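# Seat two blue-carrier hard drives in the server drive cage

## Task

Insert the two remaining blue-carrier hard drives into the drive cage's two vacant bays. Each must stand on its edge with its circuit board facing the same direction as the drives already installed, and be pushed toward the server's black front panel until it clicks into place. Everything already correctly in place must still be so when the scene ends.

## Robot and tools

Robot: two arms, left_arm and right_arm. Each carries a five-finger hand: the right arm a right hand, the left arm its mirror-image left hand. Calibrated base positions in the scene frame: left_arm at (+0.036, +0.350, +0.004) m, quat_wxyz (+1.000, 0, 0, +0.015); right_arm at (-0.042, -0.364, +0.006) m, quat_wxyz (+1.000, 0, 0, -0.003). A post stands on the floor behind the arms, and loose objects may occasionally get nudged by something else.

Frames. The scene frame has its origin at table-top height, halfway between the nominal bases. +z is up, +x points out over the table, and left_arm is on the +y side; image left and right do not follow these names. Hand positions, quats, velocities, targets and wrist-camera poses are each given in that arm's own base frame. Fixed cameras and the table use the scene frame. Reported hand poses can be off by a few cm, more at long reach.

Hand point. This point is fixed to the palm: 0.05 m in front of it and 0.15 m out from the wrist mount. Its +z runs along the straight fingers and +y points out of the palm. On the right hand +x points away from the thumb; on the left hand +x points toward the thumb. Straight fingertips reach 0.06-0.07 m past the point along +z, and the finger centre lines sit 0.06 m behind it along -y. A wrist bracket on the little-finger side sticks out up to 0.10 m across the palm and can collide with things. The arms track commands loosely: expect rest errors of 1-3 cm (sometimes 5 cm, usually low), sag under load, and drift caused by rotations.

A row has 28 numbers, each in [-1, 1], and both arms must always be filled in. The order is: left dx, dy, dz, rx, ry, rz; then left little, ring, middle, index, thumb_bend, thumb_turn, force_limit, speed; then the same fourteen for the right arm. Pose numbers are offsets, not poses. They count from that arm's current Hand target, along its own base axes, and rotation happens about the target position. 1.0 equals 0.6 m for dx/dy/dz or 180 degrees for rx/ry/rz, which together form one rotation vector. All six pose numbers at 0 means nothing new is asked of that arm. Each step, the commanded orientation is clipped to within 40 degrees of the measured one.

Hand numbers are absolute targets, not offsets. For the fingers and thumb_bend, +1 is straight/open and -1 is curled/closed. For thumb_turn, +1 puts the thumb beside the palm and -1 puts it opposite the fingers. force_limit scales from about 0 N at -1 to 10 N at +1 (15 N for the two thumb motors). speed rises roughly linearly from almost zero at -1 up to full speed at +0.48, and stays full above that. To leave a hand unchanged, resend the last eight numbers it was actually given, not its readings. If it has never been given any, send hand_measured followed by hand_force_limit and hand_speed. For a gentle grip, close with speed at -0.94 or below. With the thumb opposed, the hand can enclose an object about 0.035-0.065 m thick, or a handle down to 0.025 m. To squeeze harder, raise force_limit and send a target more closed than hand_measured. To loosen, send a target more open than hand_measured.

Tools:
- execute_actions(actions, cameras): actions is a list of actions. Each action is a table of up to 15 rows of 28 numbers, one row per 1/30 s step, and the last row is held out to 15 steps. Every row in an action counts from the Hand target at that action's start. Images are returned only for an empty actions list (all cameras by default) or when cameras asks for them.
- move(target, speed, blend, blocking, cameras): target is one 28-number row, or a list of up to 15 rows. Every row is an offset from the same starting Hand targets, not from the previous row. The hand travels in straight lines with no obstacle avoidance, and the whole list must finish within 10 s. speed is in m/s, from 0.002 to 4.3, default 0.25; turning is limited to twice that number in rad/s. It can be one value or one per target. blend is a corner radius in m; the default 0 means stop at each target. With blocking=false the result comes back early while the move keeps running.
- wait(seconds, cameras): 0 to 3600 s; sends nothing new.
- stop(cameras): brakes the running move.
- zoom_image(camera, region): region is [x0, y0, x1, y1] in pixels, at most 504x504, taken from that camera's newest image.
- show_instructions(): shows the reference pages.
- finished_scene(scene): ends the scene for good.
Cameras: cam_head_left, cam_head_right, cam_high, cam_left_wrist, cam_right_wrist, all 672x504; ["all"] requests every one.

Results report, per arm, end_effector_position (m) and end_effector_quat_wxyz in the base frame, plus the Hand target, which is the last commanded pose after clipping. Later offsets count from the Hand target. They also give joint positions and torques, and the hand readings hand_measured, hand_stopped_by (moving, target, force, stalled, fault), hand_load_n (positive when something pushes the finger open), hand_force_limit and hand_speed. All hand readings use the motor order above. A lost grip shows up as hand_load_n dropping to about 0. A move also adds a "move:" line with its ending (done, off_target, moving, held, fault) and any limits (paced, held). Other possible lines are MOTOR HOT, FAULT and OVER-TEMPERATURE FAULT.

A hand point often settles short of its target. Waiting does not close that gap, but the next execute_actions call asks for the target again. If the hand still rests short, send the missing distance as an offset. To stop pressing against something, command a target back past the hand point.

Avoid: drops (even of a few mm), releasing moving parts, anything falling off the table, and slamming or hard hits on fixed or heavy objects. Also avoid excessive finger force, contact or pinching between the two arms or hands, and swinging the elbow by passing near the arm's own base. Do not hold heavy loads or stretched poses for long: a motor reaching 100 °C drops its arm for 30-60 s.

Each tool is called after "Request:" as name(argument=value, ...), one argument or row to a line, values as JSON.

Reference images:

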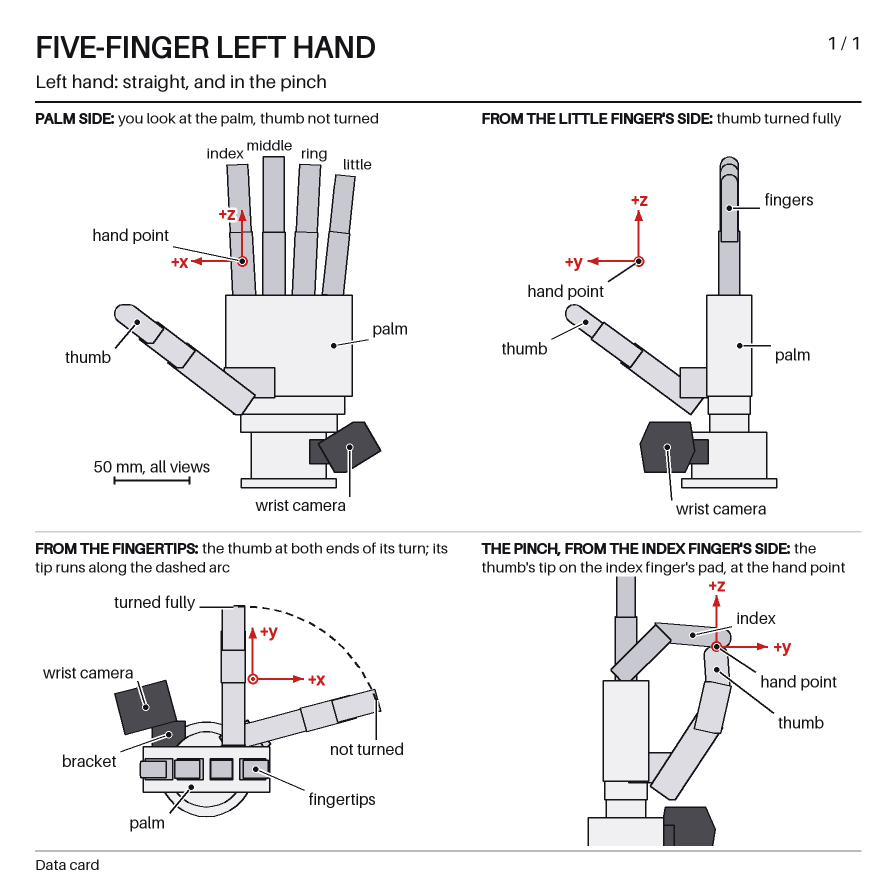

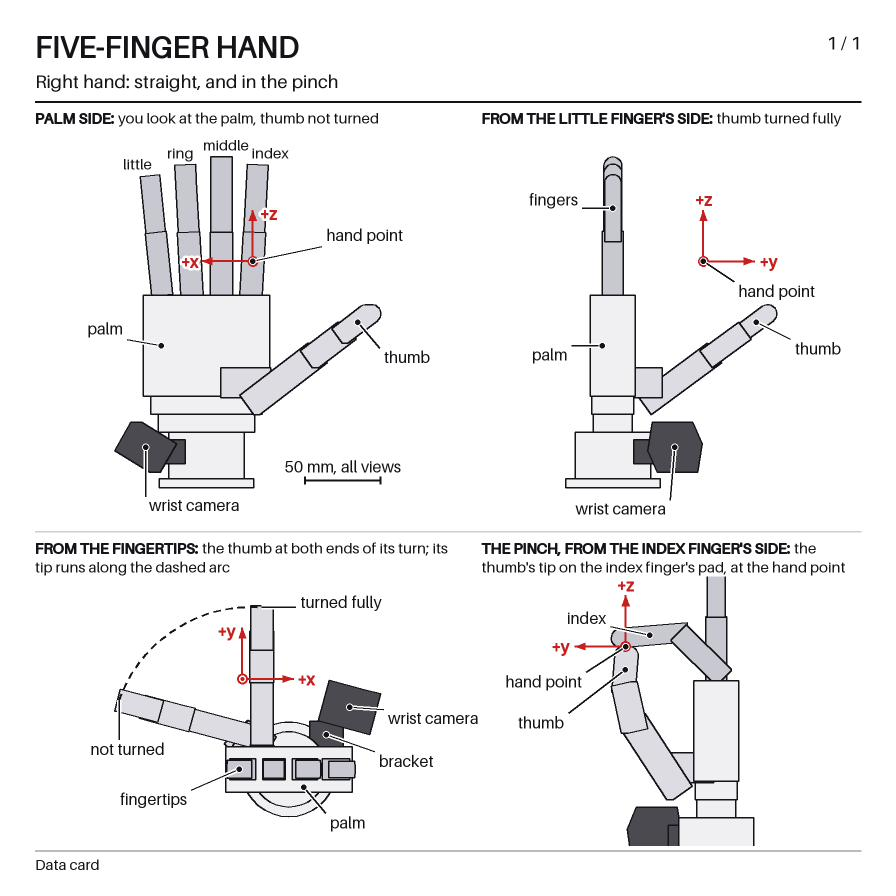

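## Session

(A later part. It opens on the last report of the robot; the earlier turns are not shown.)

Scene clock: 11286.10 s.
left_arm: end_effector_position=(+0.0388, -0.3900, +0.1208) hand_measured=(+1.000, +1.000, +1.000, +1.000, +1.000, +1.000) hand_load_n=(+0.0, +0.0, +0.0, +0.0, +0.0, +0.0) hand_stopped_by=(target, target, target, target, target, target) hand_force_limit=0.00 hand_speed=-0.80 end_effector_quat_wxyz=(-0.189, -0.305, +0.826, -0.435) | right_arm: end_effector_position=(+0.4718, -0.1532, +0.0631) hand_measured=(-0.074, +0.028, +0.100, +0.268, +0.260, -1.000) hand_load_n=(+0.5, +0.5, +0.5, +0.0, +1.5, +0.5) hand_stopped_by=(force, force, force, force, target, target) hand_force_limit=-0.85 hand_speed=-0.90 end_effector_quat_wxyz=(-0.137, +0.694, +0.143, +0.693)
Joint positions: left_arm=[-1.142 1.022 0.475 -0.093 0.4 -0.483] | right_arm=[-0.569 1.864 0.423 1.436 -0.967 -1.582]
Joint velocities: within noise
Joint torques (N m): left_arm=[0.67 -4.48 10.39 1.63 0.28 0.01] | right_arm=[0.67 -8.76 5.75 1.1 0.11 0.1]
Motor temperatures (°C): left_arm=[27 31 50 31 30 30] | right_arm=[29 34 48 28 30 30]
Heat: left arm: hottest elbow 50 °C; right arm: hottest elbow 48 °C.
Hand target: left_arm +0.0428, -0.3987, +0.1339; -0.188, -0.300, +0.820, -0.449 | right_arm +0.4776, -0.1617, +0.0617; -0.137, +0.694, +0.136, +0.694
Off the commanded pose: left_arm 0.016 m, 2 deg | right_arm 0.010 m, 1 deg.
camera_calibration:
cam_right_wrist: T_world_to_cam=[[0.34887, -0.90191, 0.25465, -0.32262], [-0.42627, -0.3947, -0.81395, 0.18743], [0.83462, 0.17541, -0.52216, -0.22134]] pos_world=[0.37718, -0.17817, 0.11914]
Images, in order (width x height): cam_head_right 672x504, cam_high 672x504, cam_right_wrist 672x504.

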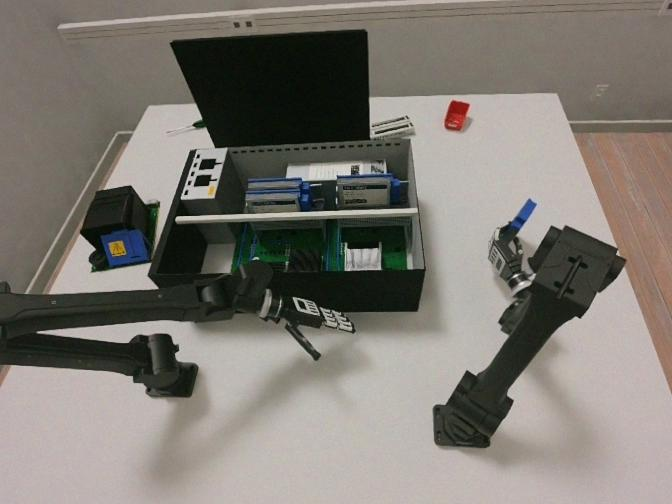

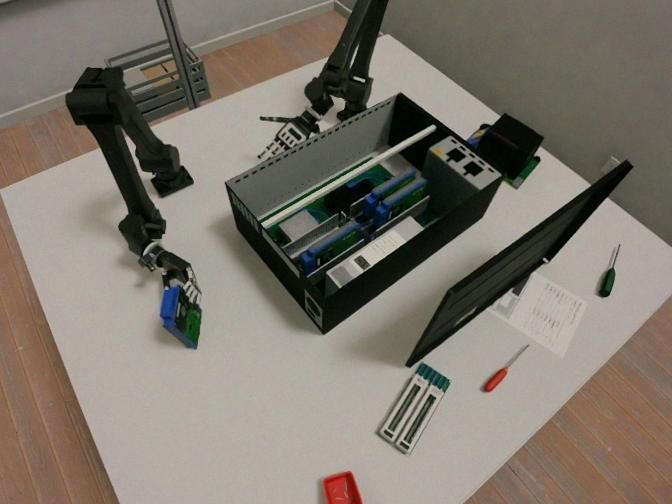

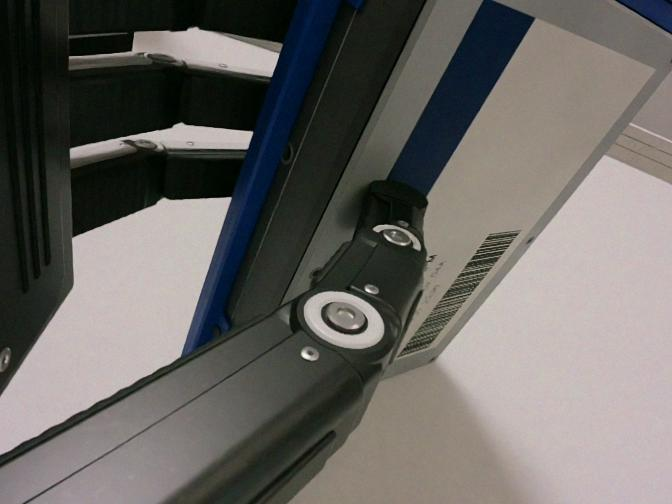

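Request:
move(
  target=[0,0,0,0,0,0,1,1,1,1,1,1,0,-0.8, 0.0,0.0,0.0,0,0,0.0,0.5,0.5,0.5,0.5,0.26,-1,-0.5,-0.7],
)

Request:
move(
  target=[0,0,0,0,0,0,1,1,1,1,1,1,0,-0.8, 0.012,0.016,0.0,0,0,0.0,0.5,0.5,0.5,0.5,0.26,-1,-0.5,-0.7],
  speed=0.04,
  cameras=["cam_right_wrist","cam_high"],
)

Request:
zoom_image(
  camera="cam_high",
  region=[120, 230, 240, 360],
)

Scene clock: 11313.20 s.
left_arm: end_effector_position=(+0.0388, -0.3900, +0.1208) hand_measured=(+1.000, +1.000, +1.000, +1.000, +1.000, +1.000) hand_load_n=(+0.0, -0.5, +0.0, +0.0, +0.0, +0.0) hand_stopped_by=(target, target, target, target, target, target) hand_force_limit=0.00 hand_speed=-0.80 end_effector_quat_wxyz=(-0.189, -0.305, +0.826, -0.435) | right_arm: end_effector_position=(+0.4716, -0.1535, +0.0629) hand_measured=(+0.500, +0.500, +0.500, +0.500, +0.260, -1.000) hand_load_n=(+0.0, -0.5, +0.0, +0.0, +0.0, +0.0) hand_stopped_by=(target, target, target, target, target, target) hand_force_limit=-0.50 hand_speed=-0.70 end_effector_quat_wxyz=(-0.137, +0.694, +0.142, +0.693)
Joint positions: left_arm=[-1.142 1.022 0.475 -0.093 0.4 -0.483] | right_arm=[-0.57 1.865 0.423 1.436 -0.967 -1.582]
Joint torques (N m): left_arm=[0.67 -4.48 10.4 1.63 0.28 0.01] | right_arm=[-1.03 -8.35 5.59 1.1 0.1 0.11]
Heat: left arm: hottest elbow 50 °C; right arm: hottest elbow 47 °C.
Hand target: left_arm +0.0428, -0.3987, +0.1339; -0.188, -0.300, +0.820, -0.449 | right_arm +0.4776, -0.1618, +0.0618; -0.137, +0.694, +0.136, +0.694
Off the commanded pose: left_arm 0.016 m, 2 deg | right_arm 0.010 m, 1 deg.
move: done

Scene clock: 11314.00 s.
left_arm: end_effector_position=(+0.0388, -0.3900, +0.1208) hand_measured=(+1.000, +1.000, +1.000, +1.000, +1.000, +1.000) hand_load_n=(+0.0, +0.0, +0.0, +0.0, +0.0, +0.0) hand_stopped_by=(target, target, target, target, target, target) hand_force_limit=0.00 hand_speed=-0.80 end_effector_quat_wxyz=(-0.189, -0.305, +0.826, -0.435) | right_arm: end_effector_position=(+0.4757, -0.1499, +0.0628) hand_measured=(+0.500, +0.500, +0.500, +0.500, +0.260, -1.000) hand_load_n=(+0.0, +0.0, +0.0, +0.0, +0.0, +0.0) hand_stopped_by=(target, target, target, target, target, target) hand_force_limit=-0.50 hand_speed=-0.70 end_effector_quat_wxyz=(-0.133, +0.695, +0.138, +0.693)
Joint positions: left_arm=[-1.142 1.022 0.475 -0.093 0.4 -0.483] | right_arm=[-0.547 1.865 0.423 1.436 -0.932 -1.582]
Joint torques (N m): left_arm=[0.67 -4.48 10.39 1.63 0.28 0.01] | right_arm=[2.08 -8.47 5.87 1.11 0.13 0.14]
Heat: left arm: hottest elbow 50 °C; right arm: hottest elbow 47 °C.
Hand target: left_arm +0.0428, -0.3987, +0.1339; -0.188, -0.300, +0.820, -0.449 | right_arm +0.4848, -0.1521, +0.0618; -0.137, +0.694, +0.136, +0.694
Off the commanded pose: left_arm 0.016 m, 2 deg | right_arm 0.009 m, 1 deg.
move: done
cam_right_wrist: T_world_to_cam=[[0.33735, -0.90641, 0.2542, -0.31609], [-0.43195, -0.38896, -0.81371, 0.19362], [0.83643, 0.16471, -0.52274, -0.22777]] pos_world=[0.38079, -0.17368, 0.11884]
Images, in order (width x height): cam_high 672x504, cam_right_wrist 672x504.

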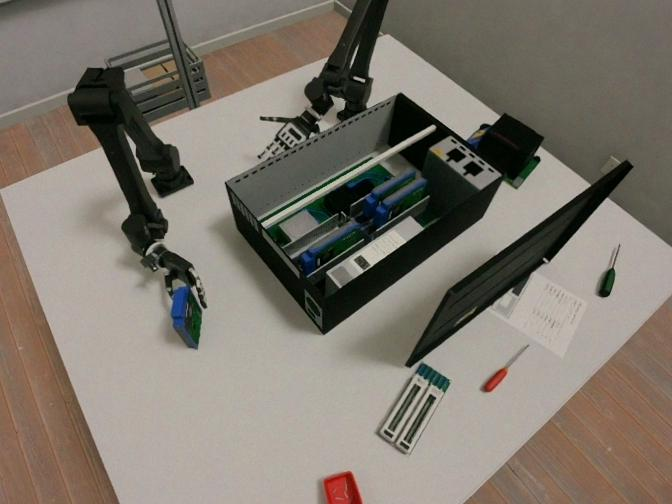

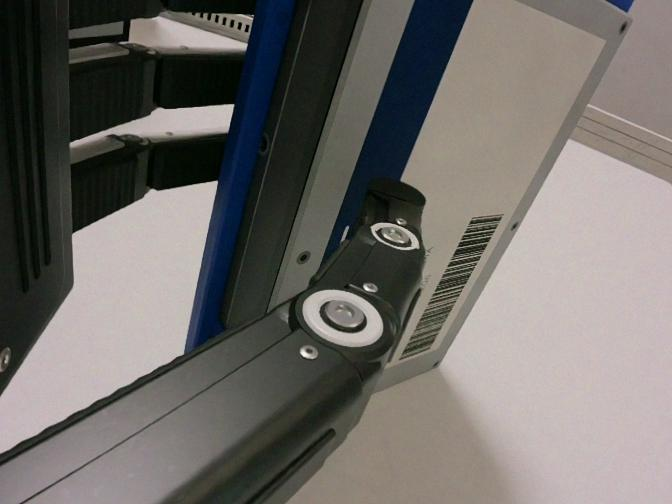

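Scaled by 3.877 from the camera's image (finer frame: 960x720).

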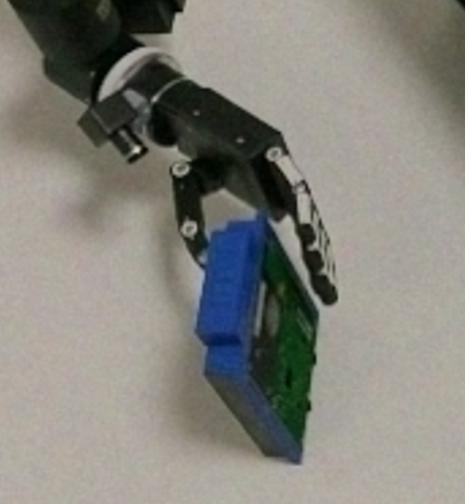

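Request:
move(
  target=[0,0,0,0,0,0,1,1,1,1,1,1,0,-0.8, 0.007,0.009,0.0,0,0,0.0,0.5,0.5,0.5,0.5,0.26,-1,-0.5,-0.7],
  speed=0.04,
  cameras=["cam_right_wrist","cam_high"],
)

Request:
zoom_image(
  camera="cam_high",
  region=[120, 230, 240, 360],
)

Scene clock: 11325.13 s.
left_arm: end_effector_position=(+0.0388, -0.3900, +0.1208) hand_measured=(+1.000, +1.000, +1.000, +1.000, +1.000, +1.000) hand_load_n=(+0.0, +0.0, +0.0, +0.0, +0.0, +0.0) hand_stopped_by=(target, target, target, target, target, target) hand_force_limit=0.00 hand_speed=-0.80 end_effector_quat_wxyz=(-0.189, -0.305, +0.826, -0.435) | right_arm: end_effector_position=(+0.4803, -0.1455, +0.0633) hand_measured=(+0.500, +0.500, +0.500, +0.500, +0.260, -1.000) hand_load_n=(+0.0, -0.5, +0.0, +0.0, +0.0, +0.0) hand_stopped_by=(target, target, target, target, target, target) hand_force_limit=-0.50 hand_speed=-0.70 end_effector_quat_wxyz=(-0.132, +0.694, +0.138, +0.694)
Joint positions: left_arm=[-1.142 1.022 0.475 -0.093 0.4 -0.483] | right_arm=[-0.527 1.865 0.428 1.433 -0.912 -1.582]
Joint torques (N m): left_arm=[0.67 -4.48 10.4 1.65 0.28 0.01] | right_arm=[1.79 -9.11 5.63 1.16 0.1 0.1]
Heat: left arm: hottest elbow 50 °C; right arm: hottest elbow 47 °C.
Hand target: left_arm +0.0428, -0.3987, +0.1339; -0.188, -0.300, +0.820, -0.449 | right_arm +0.4890, -0.1469, +0.0619; -0.137, +0.694, +0.136, +0.694
Off the commanded pose: left_arm 0.016 m, 2 deg | right_arm 0.009 m, 1 deg.
move: done
cam_right_wrist: T_world_to_cam=[[0.33639, -0.90652, 0.25508, -0.31333], [-0.43149, -0.38913, -0.81388, 0.19754], [0.83705, 0.16371, -0.52205, -0.23266]] pos_world=[0.38539, -0.16908, 0.11924]
Images, in order (width x height): cam_high 672x504, cam_right_wrist 672x504.

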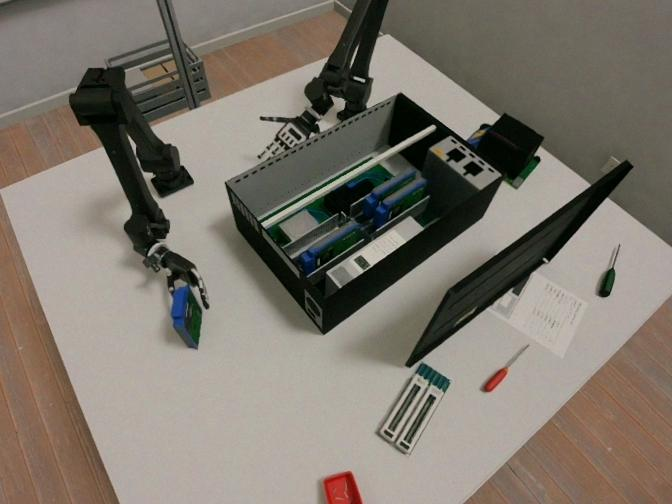

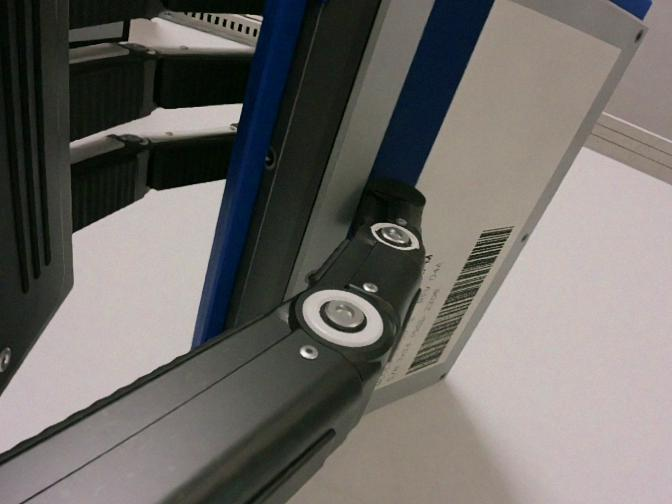

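Scaled by 3.877 from the camera's image (finer frame: 960x720).

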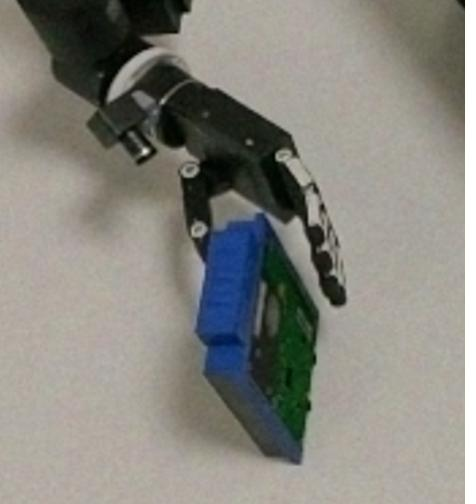

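Request:
move(
  target=[0,0,0,0,0,0,1,1,1,1,1,1,0,-0.8, 0.0,0.0,0.0,0,0,0.0,0.5,0.5,0.4,-0.1,0.26,-1,-0.7,-0.92],
  cameras=["cam_right_wrist"],
)

Scene clock: 11339.50 s.
left_arm: end_effector_position=(+0.0388, -0.3900, +0.1208) hand_measured=(+1.000, +1.000, +1.000, +1.000, +1.000, +1.000) hand_load_n=(+0.0, +0.0, +0.0, +0.5, +0.0, +0.0) hand_stopped_by=(target, target, target, target, target, target) hand_force_limit=0.00 hand_speed=-0.80 end_effector_quat_wxyz=(-0.189, -0.305, +0.826, -0.435) | right_arm: end_effector_position=(+0.4807, -0.1440, +0.0631) hand_measured=(+0.500, +0.500, +0.400, +0.090, +0.260, -1.000) hand_load_n=(+0.0, +0.0, +0.0, +1.5, +0.5, +0.0) hand_stopped_by=(target, target, target, force, target, target) hand_force_limit=-0.70 hand_speed=-0.92 end_effector_quat_wxyz=(-0.133, +0.694, +0.139, +0.693)
Joint positions: left_arm=[-1.142 1.022 0.475 -0.093 0.4 -0.483] | right_arm=[-0.524 1.865 0.428 1.433 -0.912 -1.582]
Joint torques (N m): left_arm=[0.73 -4.42 10.4 1.63 0.28 0.01] | right_arm=[0.91 -9.35 5.67 1.1 0.19 0.13]
Heat: left arm: hottest elbow 50 °C; right arm: hottest elbow 47 °C.
Hand target: left_arm +0.0428, -0.3987, +0.1339; -0.188, -0.300, +0.820, -0.449 | right_arm +0.4890, -0.1469, +0.0618; -0.137, +0.694, +0.136, +0.694
Off the commanded pose: left_arm 0.016 m, 2 deg | right_arm 0.009 m, 1 deg.
move: done
cam_right_wrist: T_world_to_cam=[[0.33928, -0.90553, 0.25476, -0.31338], [-0.4306, -0.39028, -0.81379, 0.19756], [0.83634, 0.16641, -0.52234, -0.23255]] pos_world=[0.38589, -0.16798, 0.11914]

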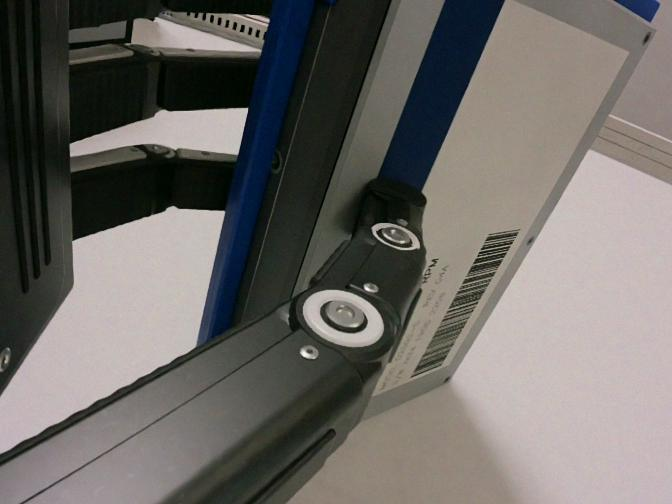

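Request:
move(
  target=[0,0,0,0,0,0,1,1,1,1,1,1,0,-0.8, 0.0,0.0,0.0,0,0,0.0,0.5,0.5,0.4,-0.2,0.26,-1,-0.45,-0.92],
)

Request:
move(
  target=[0,0,0,0,0,0,1,1,1,1,1,1,0,-0.8, 0.0,0.0,0.0,0,0,0.0,0.5,0.5,-0.1,-0.2,0.26,-1,-0.75,-0.92],
  cameras=["cam_right_wrist","cam_high"],
)

Scene clock: 11346.40 s.
left_arm: end_effector_position=(+0.0388, -0.3900, +0.1208) hand_measured=(+1.000, +1.000, +1.000, +1.000, +1.000, +1.000) hand_load_n=(+0.0, +0.0, +0.0, +0.0, +0.0, -0.5) hand_stopped_by=(target, target, target, target, target, target) hand_force_limit=0.00 hand_speed=-0.80 end_effector_quat_wxyz=(-0.189, -0.305, +0.826, -0.435) | right_arm: end_effector_position=(+0.4810, -0.1439, +0.0631) hand_measured=(+0.500, +0.500, +0.400, +0.076, +0.260, -1.000) hand_load_n=(+0.0, +0.0, +0.0, +3.0, +1.5, +0.0) hand_stopped_by=(target, target, target, force, target, target) hand_force_limit=-0.45 hand_speed=-0.92 end_effector_quat_wxyz=(-0.133, +0.694, +0.139, +0.693)
Joint positions: left_arm=[-1.142 1.022 0.475 -0.093 0.4 -0.483] | right_arm=[-0.524 1.866 0.428 1.432 -0.912 -1.582]
Joint torques (N m): left_arm=[0.73 -4.48 10.37 1.63 0.28 0.01] | right_arm=[0.67 -8.82 5.9 1.17 0.15 0.12]
Heat: left arm: hottest elbow 50 °C; right arm: hottest elbow 47 °C.
Hand target: left_arm +0.0428, -0.3987, +0.1339; -0.188, -0.300, +0.820, -0.449 | right_arm +0.4890, -0.1468, +0.0617; -0.137, +0.694, +0.136, +0.694
Off the commanded pose: left_arm 0.016 m, 2 deg | right_arm 0.009 m, 1 deg.
move: done

Scene clock: 11348.07 s.
left_arm: end_effector_position=(+0.0388, -0.3900, +0.1208) hand_measured=(+1.000, +1.000, +1.000, +1.000, +1.000, +1.000) hand_load_n=(+0.0, +0.0, +0.0, +0.0, +0.0, +0.0) hand_stopped_by=(target, target, target, target, target, target) hand_force_limit=0.00 hand_speed=-0.80 end_effector_quat_wxyz=(-0.189, -0.305, +0.826, -0.435) | right_arm: end_effector_position=(+0.4811, -0.1438, +0.0631) hand_measured=(+0.500, +0.500, +0.088, +0.076, +0.260, -1.000) hand_load_n=(+0.0, +0.0, +1.5, +2.5, +2.0, +0.0) hand_stopped_by=(target, target, force, force, target, target) hand_force_limit=-0.75 hand_speed=-0.92 end_effector_quat_wxyz=(-0.134, +0.694, +0.139, +0.693)
Joint positions: left_arm=[-1.142 1.022 0.475 -0.093 0.4 -0.483] | right_arm=[-0.524 1.866 0.428 1.432 -0.912 -1.582]
Joint torques (N m): left_arm=[0.67 -4.48 10.37 1.65 0.28 0.01] | right_arm=[0.73 -9.35 5.87 1.28 0.21 0.16]
Heat: left arm: hottest elbow 50 °C; right arm: hottest elbow 47 °C.
Hand target: left_arm +0.0428, -0.3987, +0.1339; -0.188, -0.300, +0.820, -0.449 | right_arm +0.4890, -0.1468, +0.0617; -0.137, +0.694, +0.136, +0.694
Off the commanded pose: left_arm 0.016 m, 2 deg | right_arm 0.009 m, 1 deg.
move: done
cam_right_wrist: T_world_to_cam=[[0.33999, -0.90536, 0.25443, -0.31352], [-0.43038, -0.39034, -0.81389, 0.19764], [0.83617, 0.16721, -0.52236, -0.23277]] pos_world=[0.38628, -0.16778, 0.11904]
Images, in order (width x height): cam_high 672x504, cam_right_wrist 672x504.

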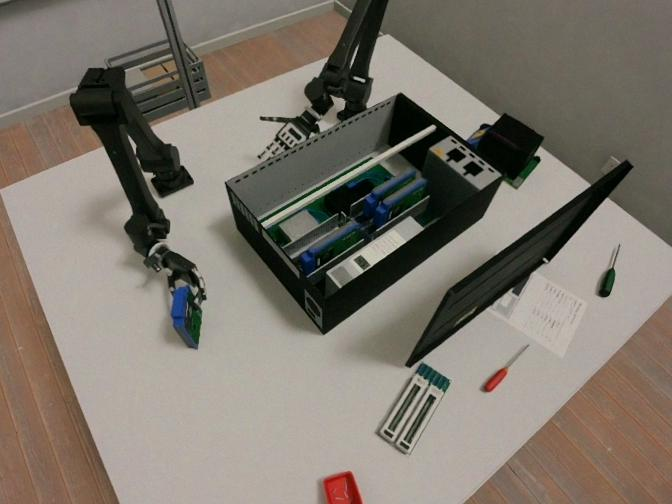

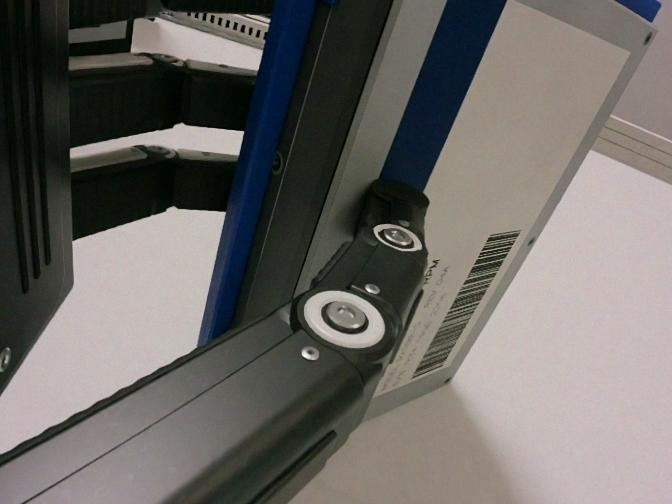

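Request:
move(
  target=[0,0,0,0,0,0,1,1,1,1,1,1,0,-0.8, 0.0,0.0,0.0,0,0,0.0,0.5,0.5,-0.2,-0.3,0.26,-1,-0.3,-0.93],
)

Request:
move(
  target=[0,0,0,0,0,0,1,1,1,1,1,1,0,-0.8, 0.0,0.0,0.0,0,0,0.0,0.5,0.5,-0.3,-0.4,0.26,-1,0.0,-0.93],
)

Request:
move(
  target=[0,0,0,0,0,0,1,1,1,1,1,1,0,-0.8, 0.0,0.0,0.0,0,0,0.0,-0.2,-0.2,-0.3,-0.4,0.26,-1,-0.8,-0.9],
  cameras=["cam_right_wrist","cam_high"],
)

Scene clock: 11359.27 s.
left_arm: end_effector_position=(+0.0388, -0.3900, +0.1208) hand_measured=(+1.000, +1.000, +1.000, +1.000, +1.000, +1.000) hand_load_n=(+0.0, +0.0, +0.0, -0.5, +0.0, +0.0) hand_stopped_by=(target, target, target, target, target, target) hand_force_limit=0.00 hand_speed=-0.80 end_effector_quat_wxyz=(-0.189, -0.305, +0.826, -0.435) | right_arm: end_effector_position=(+0.4811, -0.1436, +0.0631) hand_measured=(+0.500, +0.500, +0.070, +0.064, +0.260, -1.000) hand_load_n=(-0.5, +0.0, +3.5, +3.5, +3.5, +0.5) hand_stopped_by=(target, target, force, force, target, target) hand_force_limit=-0.30 hand_speed=-0.93 end_effector_quat_wxyz=(-0.134, +0.694, +0.139, +0.693)
Joint positions: left_arm=[-1.142 1.022 0.475 -0.093 0.4 -0.483] | right_arm=[-0.523 1.866 0.428 1.432 -0.912 -1.582]
Joint torques (N m): left_arm=[0.67 -4.54 10.4 1.65 0.28 0.01] | right_arm=[0.5 -8.53 5.83 1.14 0.22 0.08]
Heat: left arm: hottest elbow 50 °C; right arm: hottest elbow 47 °C.
Hand target: left_arm +0.0428, -0.3987, +0.1339; -0.188, -0.300, +0.820, -0.449 | right_arm +0.4891, -0.1467, +0.0618; -0.137, +0.694, +0.136, +0.694
Off the commanded pose: left_arm 0.016 m, 2 deg | right_arm 0.009 m, 1 deg.
move: done

Scene clock: 11359.77 s.
left_arm: end_effector_position=(+0.0388, -0.3900, +0.1208) hand_measured=(+1.000, +1.000, +1.000, +1.000, +1.000, +1.000) hand_load_n=(+0.0, +0.0, +0.0, +0.0, +0.0, -0.5) hand_stopped_by=(target, target, target, target, target, target) hand_force_limit=0.00 hand_speed=-0.80 end_effector_quat_wxyz=(-0.189, -0.305, +0.826, -0.435) | right_arm: end_effector_position=(+0.4811, -0.1436, +0.0631) hand_measured=(+0.500, +0.500, +0.052, +0.046, +0.262, -1.000) hand_load_n=(+0.0, +0.0, +5.5, +5.0, +6.0, +0.5) hand_stopped_by=(target, target, force, force, target, target) hand_force_limit=0.00 hand_speed=-0.93 end_effector_quat_wxyz=(-0.134, +0.694, +0.139, +0.693)
Joint positions: left_arm=[-1.142 1.022 0.475 -0.093 0.4 -0.483] | right_arm=[-0.523 1.866 0.428 1.432 -0.912 -1.582]
Joint torques (N m): left_arm=[0.73 -4.48 10.39 1.63 0.28 0.01] | right_arm=[0.97 -8.23 5.96 0.94 0.15 0.09]
Heat: left arm: hottest elbow 50 °C; right arm: hottest elbow 47 °C.
Hand target: left_arm +0.0428, -0.3987, +0.1339; -0.188, -0.300, +0.820, -0.449 | right_arm +0.4890, -0.1468, +0.0618; -0.137, +0.694, +0.136, +0.694
Off the commanded pose: left_arm 0.016 m, 2 deg | right_arm 0.009 m, 1 deg.
move: done

Scene clock: 11361.87 s.
left_arm: end_effector_position=(+0.0388, -0.3900, +0.1208) hand_measured=(+1.000, +1.000, +1.000, +1.000, +1.000, +1.000) hand_load_n=(+0.0, +0.0, +0.0, +0.0, +0.0, +0.0) hand_stopped_by=(target, target, target, target, target, target) hand_force_limit=0.00 hand_speed=-0.80 end_effector_quat_wxyz=(-0.189, -0.305, +0.826, -0.435) | right_arm: end_effector_position=(+0.4811, -0.1436, +0.0631) hand_measured=(-0.012, +0.044, +0.052, +0.046, +0.262, -1.000) hand_load_n=(+2.0, +1.0, +5.0, +4.5, +6.5, +0.5) hand_stopped_by=(force, force, force, force, target, target) hand_force_limit=-0.80 hand_speed=-0.90 end_effector_quat_wxyz=(-0.134, +0.694, +0.139, +0.693)
Joint positions: left_arm=[-1.142 1.022 0.475 -0.093 0.4 -0.483] | right_arm=[-0.523 1.866 0.428 1.432 -0.912 -1.582]
Joint torques (N m): left_arm=[0.67 -4.48 10.39 1.62 0.28 0.01] | right_arm=[1.32 -8.82 5.63 0.95 0.17 0.11]
Heat: left arm: hottest elbow 50 °C; right arm: hottest elbow 47 °C.
Hand target: left_arm +0.0428, -0.3987, +0.1339; -0.188, -0.300, +0.820, -0.449 | right_arm +0.4890, -0.1468, +0.0618; -0.137, +0.694, +0.136, +0.694
Off the commanded pose: left_arm 0.016 m, 2 deg | right_arm 0.009 m, 1 deg.
move: done
cam_right_wrist: T_world_to_cam=[[0.34031, -0.90524, 0.2544, -0.31356], [-0.43026, -0.39047, -0.81388, 0.19766], [0.8361, 0.16752, -0.52237, -0.23279]] pos_world=[0.38638, -0.16767, 0.11904]
Images, in order (width x height): cam_high 672x504, cam_right_wrist 672x504.

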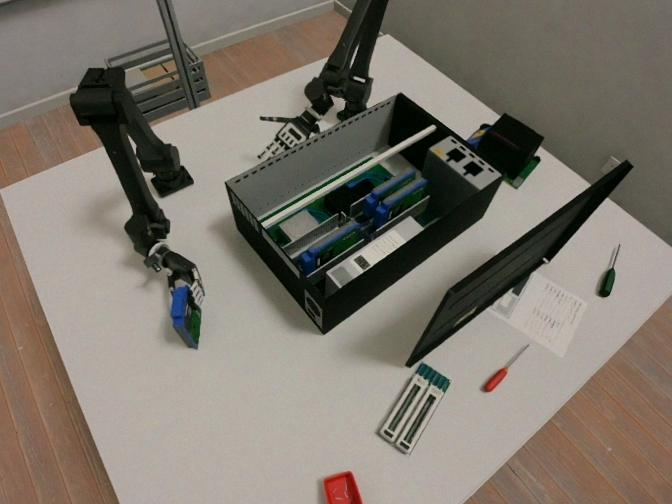

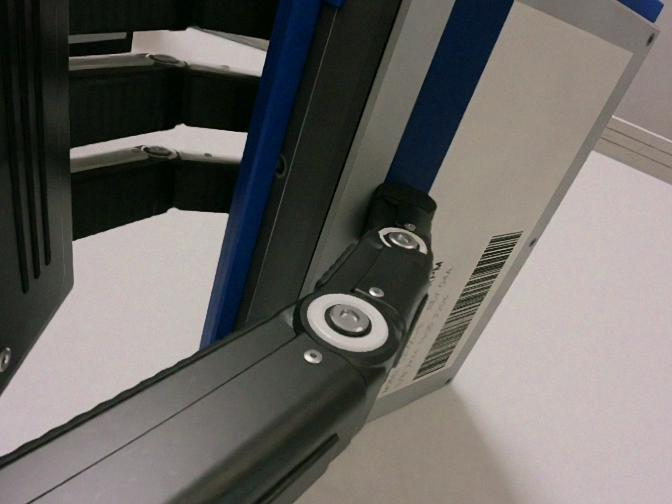

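Request:
move(
  target=[0,0,0,0,0,0,1,1,1,1,1,1,0,-0.8, 0.0,0.0,0.0,0,0,0.0,-0.2,-0.2,-0.4,-0.5,0.26,-1,0.3,-0.94],
  cameras=["cam_right_wrist"],
)

Scene clock: 11368.70 s.
left_arm: end_effector_position=(+0.0388, -0.3900, +0.1208) hand_measured=(+1.000, +1.000, +1.000, +1.000, +1.000, +1.000) hand_load_n=(+0.0, +0.0, -0.5, +0.0, +0.0, -0.5) hand_stopped_by=(target, target, target, target, target, target) hand_force_limit=0.00 hand_speed=-0.80 end_effector_quat_wxyz=(-0.189, -0.305, +0.826, -0.435) | right_arm: end_effector_position=(+0.4811, -0.1436, +0.0631) hand_measured=(-0.012, +0.044, +0.038, +0.026, +0.262, -1.000) hand_load_n=(+0.5, +0.0, +6.5, +7.0, +8.0, +0.5) hand_stopped_by=(force, force, force, force, target, target) hand_force_limit=0.30 hand_speed=-0.94 end_effector_quat_wxyz=(-0.134, +0.694, +0.139, +0.693)
Joint positions: left_arm=[-1.142 1.022 0.475 -0.093 0.4 -0.483] | right_arm=[-0.523 1.866 0.428 1.432 -0.912 -1.582]
Joint torques (N m): left_arm=[0.73 -4.54 10.4 1.63 0.28 0.01] | right_arm=[0.26 -8.76 5.71 1.14 0.23 0.07]
Heat: left arm: hottest elbow 50 °C; right arm: hottest elbow 47 °C.
Hand target: left_arm +0.0428, -0.3987, +0.1339; -0.188, -0.300, +0.820, -0.449 | right_arm +0.4890, -0.1468, +0.0618; -0.137, +0.694, +0.136, +0.694
Off the commanded pose: left_arm 0.016 m, 2 deg | right_arm 0.009 m, 1 deg.
move: done
cam_right_wrist: T_world_to_cam=[[0.34031, -0.90524, 0.2544, -0.31356], [-0.43026, -0.39047, -0.81388, 0.19766], [0.8361, 0.16752, -0.52237, -0.23279]] pos_world=[0.38638, -0.16767, 0.11904]

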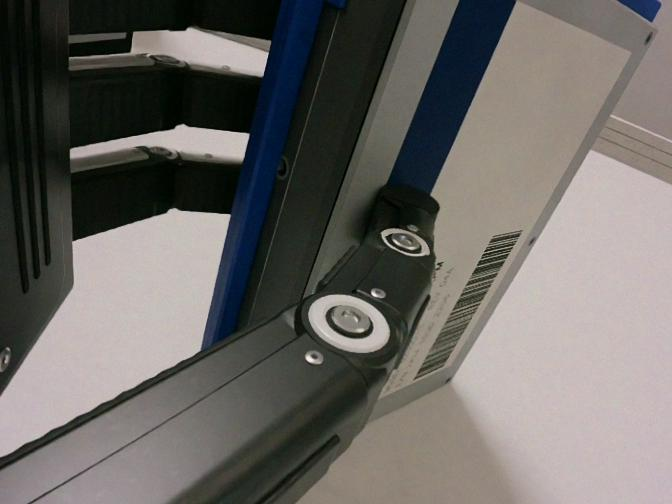

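Request:
move(
  target=[0,0,0,0,0,0,1,1,1,1,1,1,0,-0.8, 0.0,0.0,0.0,0,0,0.0,-0.3,-0.3,-0.4,-0.5,0.26,-1,-0.65,-0.92],
)

Scene clock: 11383.87 s.
left_arm: end_effector_position=(+0.0388, -0.3900, +0.1208) hand_measured=(+1.000, +1.000, +1.000, +1.000, +1.000, +1.000) hand_load_n=(-0.5, +0.0, -0.5, +0.0, +0.0, +0.0) hand_stopped_by=(target, target, target, target, target, target) hand_force_limit=0.00 hand_speed=-0.80 end_effector_quat_wxyz=(-0.189, -0.305, +0.826, -0.435) | right_arm: end_effector_position=(+0.4811, -0.1436, +0.0631) hand_measured=(-0.032, +0.024, +0.038, +0.026, +0.262, -1.000) hand_load_n=(+1.5, +2.0, +5.5, +6.0, +10.0, +0.5) hand_stopped_by=(force, force, force, force, target, target) hand_force_limit=-0.65 hand_speed=-0.92 end_effector_quat_wxyz=(-0.134, +0.694, +0.139, +0.693)
Joint positions: left_arm=[-1.142 1.022 0.475 -0.093 0.4 -0.483] | right_arm=[-0.523 1.866 0.428 1.432 -0.912 -1.582]
Joint torques (N m): left_arm=[0.67 -4.48 10.4 1.63 0.28 0.01] | right_arm=[1.08 -9.41 5.9 0.84 0.13 0.11]
Heat: left arm: hottest elbow 50 °C; right arm: hottest elbow 46 °C.
Hand target: left_arm +0.0428, -0.3987, +0.1339; -0.188, -0.300, +0.820, -0.449 | right_arm +0.4890, -0.1468, +0.0618; -0.137, +0.694, +0.136, +0.694
Off the commanded pose: left_arm 0.016 m, 2 deg | right_arm 0.009 m, 1 deg.
move: done

Request:
move(
  target=[0,0,0,0,0,0,1,1,1,1,1,1,0,-0.8, 0.01,0.0,0.16,0,0,0.0,-0.3,-0.3,-0.4,-0.5,0.26,-1,-0.65,-0.92],
  speed=0.05,
  cameras=["cam_right_wrist","cam_high"],
)

Scene clock: 11420.00 s.
left_arm: end_effector_position=(+0.0388, -0.3900, +0.1208) hand_measured=(+1.000, +1.000, +1.000, +1.000, +1.000, +1.000) hand_load_n=(+0.0, -0.5, +0.0, +0.0, +0.0, +0.0) hand_stopped_by=(target, target, target, target, target, target) hand_force_limit=0.00 hand_speed=-0.80 end_effector_quat_wxyz=(-0.189, -0.305, +0.826, -0.435) | right_arm: end_effector_position=(+0.4767, -0.1397, +0.1094) hand_measured=(-0.032, +0.024, +0.036, +0.026, +0.262, -1.000) hand_load_n=(+0.0, +0.0, +4.0, +3.0, +8.5, +3.5) hand_stopped_by=(force, force, force, force, target, target) hand_force_limit=-0.65 hand_speed=-0.92 end_effector_quat_wxyz=(-0.170, +0.726, +0.096, +0.660)
Joint positions: left_arm=[-1.142 1.022 0.475 -0.093 0.4 -0.483] | right_arm=[-0.518 1.536 0.428 0.993 -0.898 -1.541]
Joint torques (N m): left_arm=[0.62 -4.42 10.39 1.62 0.28 0.01] | right_arm=[2.14 -12.45 10.41 2.28 -0.08 -0.33]
Heat: left arm: hottest elbow 50 °C; right arm: hottest elbow 46 °C.
Hand target: left_arm +0.0428, -0.3987, +0.1339; -0.188, -0.300, +0.820, -0.449 | right_arm +0.4951, -0.1467, +0.1579; -0.137, +0.694, +0.136, +0.694
Off the commanded pose: left_arm 0.016 m, 2 deg | right_arm 0.052 m, 8 deg.
move: off_target (right_arm)
cam_right_wrist: T_world_to_cam=[[0.35306, -0.92634, 0.13129, -0.31588], [-0.52311, -0.31179, -0.79319, 0.28801], [0.7757, 0.21136, -0.59466, -0.16262]] pos_world=[0.38833, -0.16845, 0.17321]
Images, in order (width x height): cam_high 672x504, cam_right_wrist 672x504.

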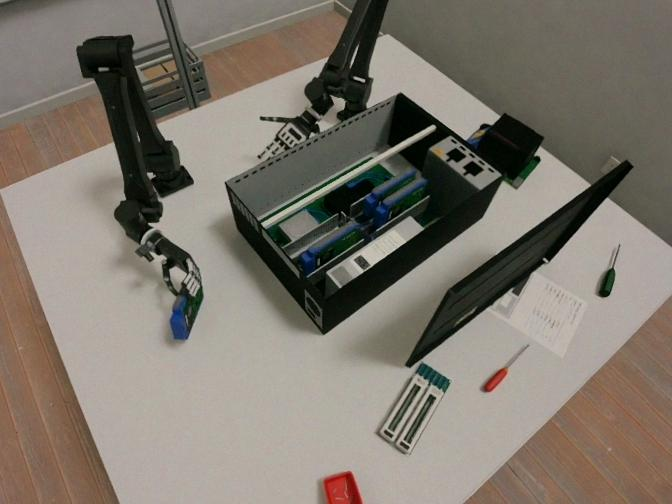

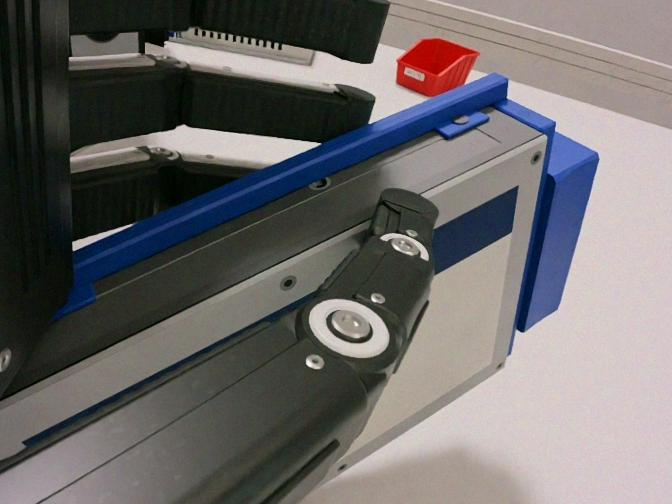

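Request:
move(
  target=[0,0,0,0,0,0,1,1,1,1,1,1,0,-0.8, 0.0,0.0,-0.1,0,0,0.0,-0.3,-0.3,-0.4,-0.5,0.26,-1,-0.65,-0.92],
  speed=0.04,
  cameras=["cam_right_wrist","cam_high"],
)

Request:
zoom_image(
  camera="cam_high",
  region=[120, 230, 240, 360],
)

Scene clock: 11535.50 s.
left_arm: end_effector_position=(+0.0388, -0.3900, +0.1208) hand_measured=(+1.000, +1.000, +1.000, +1.000, +1.000, +1.000) hand_load_n=(+0.0, +0.0, -0.5, +0.0, +0.0, -0.5) hand_stopped_by=(target, target, target, target, target, target) hand_force_limit=0.00 hand_speed=-0.80 end_effector_quat_wxyz=(-0.189, -0.305, +0.826, -0.435) | right_arm: end_effector_position=(+0.4836, -0.1435, +0.0883) hand_measured=(-0.032, +0.024, +0.036, +0.026, +0.260, -1.000) hand_load_n=(+0.0, -0.5, +0.0, +0.0, +0.0, +0.0) hand_stopped_by=(force, force, force, force, target, target) hand_force_limit=-0.65 hand_speed=-0.92 end_effector_quat_wxyz=(-0.147, +0.705, +0.121, +0.684)
Joint positions: left_arm=[-1.142 1.022 0.475 -0.093 0.4 -0.483] | right_arm=[-0.517 1.716 0.429 1.252 -0.898 -1.558]
Joint torques (N m): left_arm=[0.67 -4.42 10.37 1.63 0.28 0.01] | right_arm=[0.62 -8 7.69 1.81 -0.07 -0.17]
Heat: left arm: hottest elbow 50 °C; right arm: hottest elbow 49 °C.
Hand target: left_arm +0.0428, -0.3987, +0.1339; -0.188, -0.300, +0.820, -0.449 | right_arm +0.4950, -0.1467, +0.0977; -0.137, +0.694, +0.136, +0.694
Off the commanded pose: left_arm 0.016 m, 2 deg | right_arm 0.015 m, 3 deg.
move: off_target (right_arm)
cam_right_wrist: T_world_to_cam=[[0.3417, -0.9165, 0.20801, -0.31891], [-0.46214, -0.35658, -0.81196, 0.2394], [0.81833, 0.18132, -0.54539, -0.209]] pos_world=[0.39064, -0.16903, 0.14673]
Images, in order (width x height): cam_high 672x504, cam_right_wrist 672x504.

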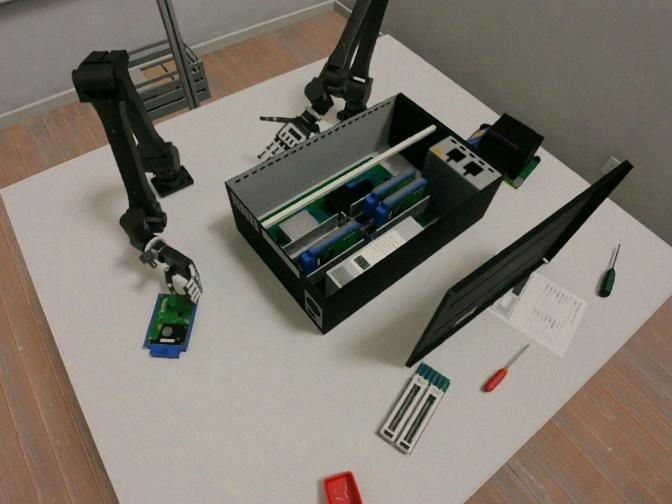

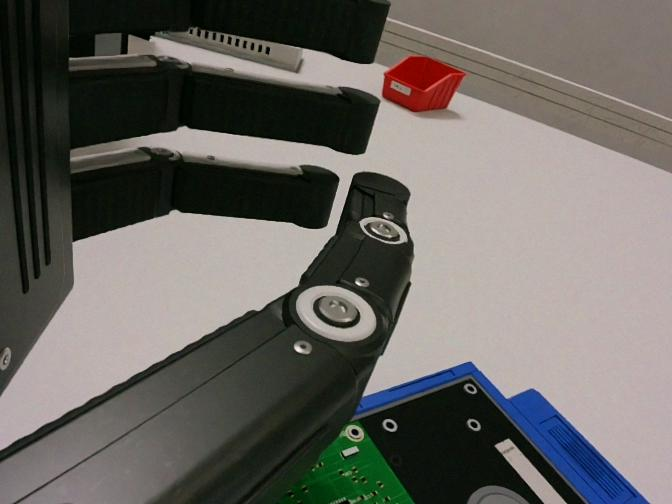

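Scaled by 3.877 from the camera's image (finer frame: 960x720).

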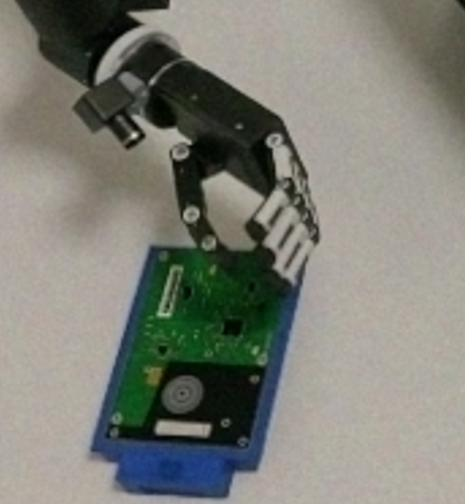

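Request:
move(
  target=[
    [0,0,0,0,0,0,1,1,1,1,1,1,0,-0.8, 0.0,0.0,0.1,0,0,0.0,0.3,0.3,0.3,0.3,0.4,-1,0,-0.5],
    [0,0,0,0,0,0,1,1,1,1,1,1,0,-0.8, -0.02,0.0,0.3,0,0,0.0,1,1,1,1,1,1,0,-0.5],
  ],
  speed=0.1,
  blend=[0.01,0],
  cameras=["cam_right_wrist","cam_high"],
)

Scene clock: 11622.00 s.
left_arm: end_effector_position=(+0.0388, -0.3900, +0.1208) hand_measured=(+1.000, +1.000, +1.000, +1.000, +1.000, +1.000) hand_load_n=(+0.0, +0.0, +0.0, +0.0, +0.0, +0.0) hand_stopped_by=(target, target, target, target, target, target) hand_force_limit=0.00 hand_speed=-0.80 end_effector_quat_wxyz=(-0.189, -0.305, +0.826, -0.435) | right_arm: end_effector_position=(+0.4716, -0.1361, +0.2445) hand_measured=(+1.000, +1.000, +1.000, +1.000, +1.000, +1.000) hand_load_n=(+0.0, +0.0, +0.0, +0.0, +0.0, +0.0) hand_stopped_by=(target, target, target, target, target, target) hand_force_limit=0.00 hand_speed=-0.50 end_effector_quat_wxyz=(-0.155, +0.709, +0.121, +0.678)
Joint positions: left_arm=[-1.142 1.022 0.475 -0.093 0.4 -0.483] | right_arm=[-0.522 1.129 0.539 0.535 -0.915 -1.558]
Joint torques (N m): left_arm=[0.67 -4.48 10.4 1.65 0.28 0.01] | right_arm=[-0.38 -5.42 15.66 1.32 -0.11 -0.14]
Heat: left arm: hottest elbow 50 °C; right arm: hottest elbow 48 °C.
Hand target: left_arm +0.0428, -0.3987, +0.1339; -0.188, -0.300, +0.820, -0.449 | right_arm +0.4830, -0.1467, +0.2779; -0.137, +0.694, +0.136, +0.694
Off the commanded pose: left_arm 0.016 m, 2 deg | right_arm 0.037 m, 4 deg.
move: off_target (right_arm); target 2's new numbers were sent with right_arm's hand 0.037 m and 4 deg from that target
cam_right_wrist: T_world_to_cam=[[0.35589, -0.91449, 0.19247, -0.34313], [-0.4716, -0.35355, -0.80783, 0.36724], [0.8068, 0.19673, -0.5571, -0.10498]] pos_world=[0.38, -0.1633, 0.30423]
Images, in order (width x height): cam_high 672x504, cam_right_wrist 672x504.

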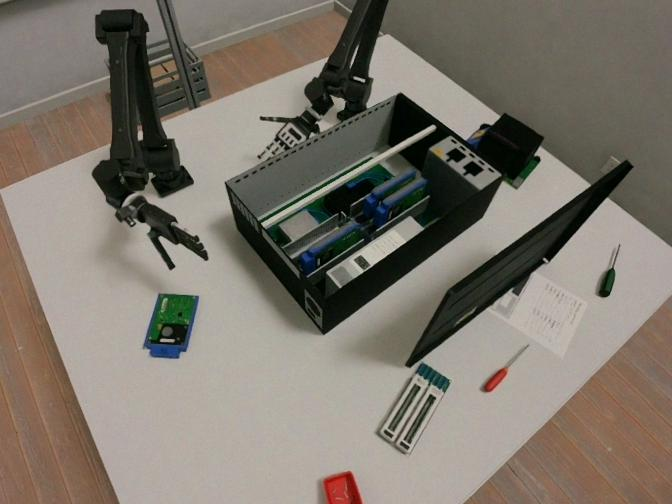

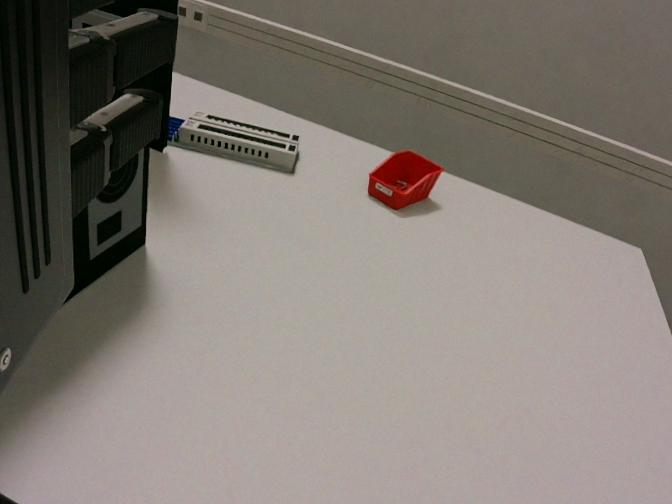

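Request:
move(
  target=[0,0,0,0,0,0,1,1,1,1,1,1,0,-0.8, 0.015,-0.0455,-0.03,0.0708,0.5143,-0.2602,1,1,1,1,1,1,0,-0.5],
  speed=0.2,
  cameras=["cam_right_wrist","cam_high"],
)

Scene clock: 11657.27 s.
left_arm: end_effector_position=(+0.0388, -0.3900, +0.1208) hand_measured=(+1.000, +1.000, +1.000, +1.000, +1.000, +1.000) hand_load_n=(+0.0, +0.0, +0.0, +0.0, +0.0, +0.0) hand_stopped_by=(target, target, target, target, target, target) hand_force_limit=0.00 hand_speed=-0.80 end_effector_quat_wxyz=(-0.189, -0.305, +0.826, -0.435) | right_arm: end_effector_position=(+0.4795, -0.1735, +0.2459) hand_measured=(+1.000, +1.000, +1.000, +1.000, +1.000, +1.000) hand_load_n=(+0.0, +0.0, +0.0, +0.0, -0.5, +0.0) hand_stopped_by=(target, target, target, target, target, target) hand_force_limit=0.00 hand_speed=-0.50 end_effector_quat_wxyz=(-0.001, +0.947, -0.320, -0.018)
Joint positions: left_arm=[-1.142 1.022 0.475 -0.093 0.4 -0.483] | right_arm=[-0.261 1.842 1.934 -1.699 -0.004 -1.18]
Joint torques (N m): left_arm=[0.67 -4.48 10.39 1.63 0.28 0.01] | right_arm=[0.67 -17.03 15.82 -0.31 0.16 0.16]
Heat: left arm: hottest elbow 50 °C; right arm: hottest elbow 52 °C.
Hand target: left_arm +0.0428, -0.3987, +0.1339; -0.188, -0.300, +0.820, -0.449 | right_arm +0.4920, -0.1740, +0.2598; +0.000, +0.946, -0.325, +0.000
Off the commanded pose: left_arm 0.016 m, 2 deg | right_arm 0.019 m, 2 deg.
joint sent to its limit (right arm) — joint 4 (wrist pitch), lower limit. The joint targets still meet the commanded pose.
move: off_target (right_arm)
cam_right_wrist: T_world_to_cam=[[-0.39014, -0.92027, 0.03002, 0.01629], [-0.74708, 0.33543, 0.5739, 0.27062], [-0.53821, 0.20147, -0.81837, 0.60683]] pos_world=[0.53513, -0.19804, 0.34082]
Images, in order (width x height): cam_high 672x504, cam_right_wrist 672x504.

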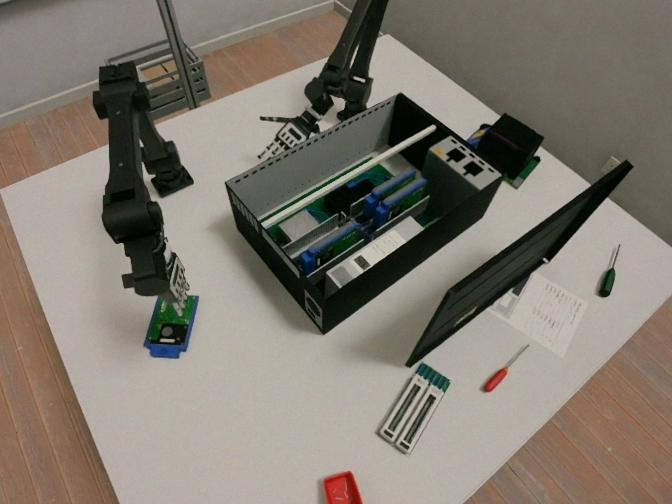

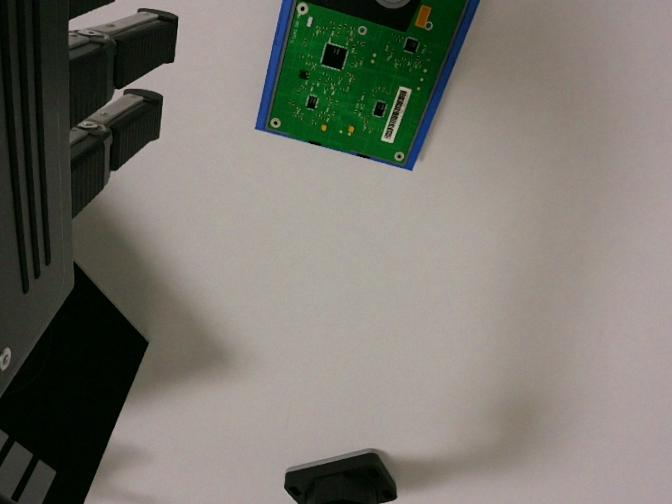

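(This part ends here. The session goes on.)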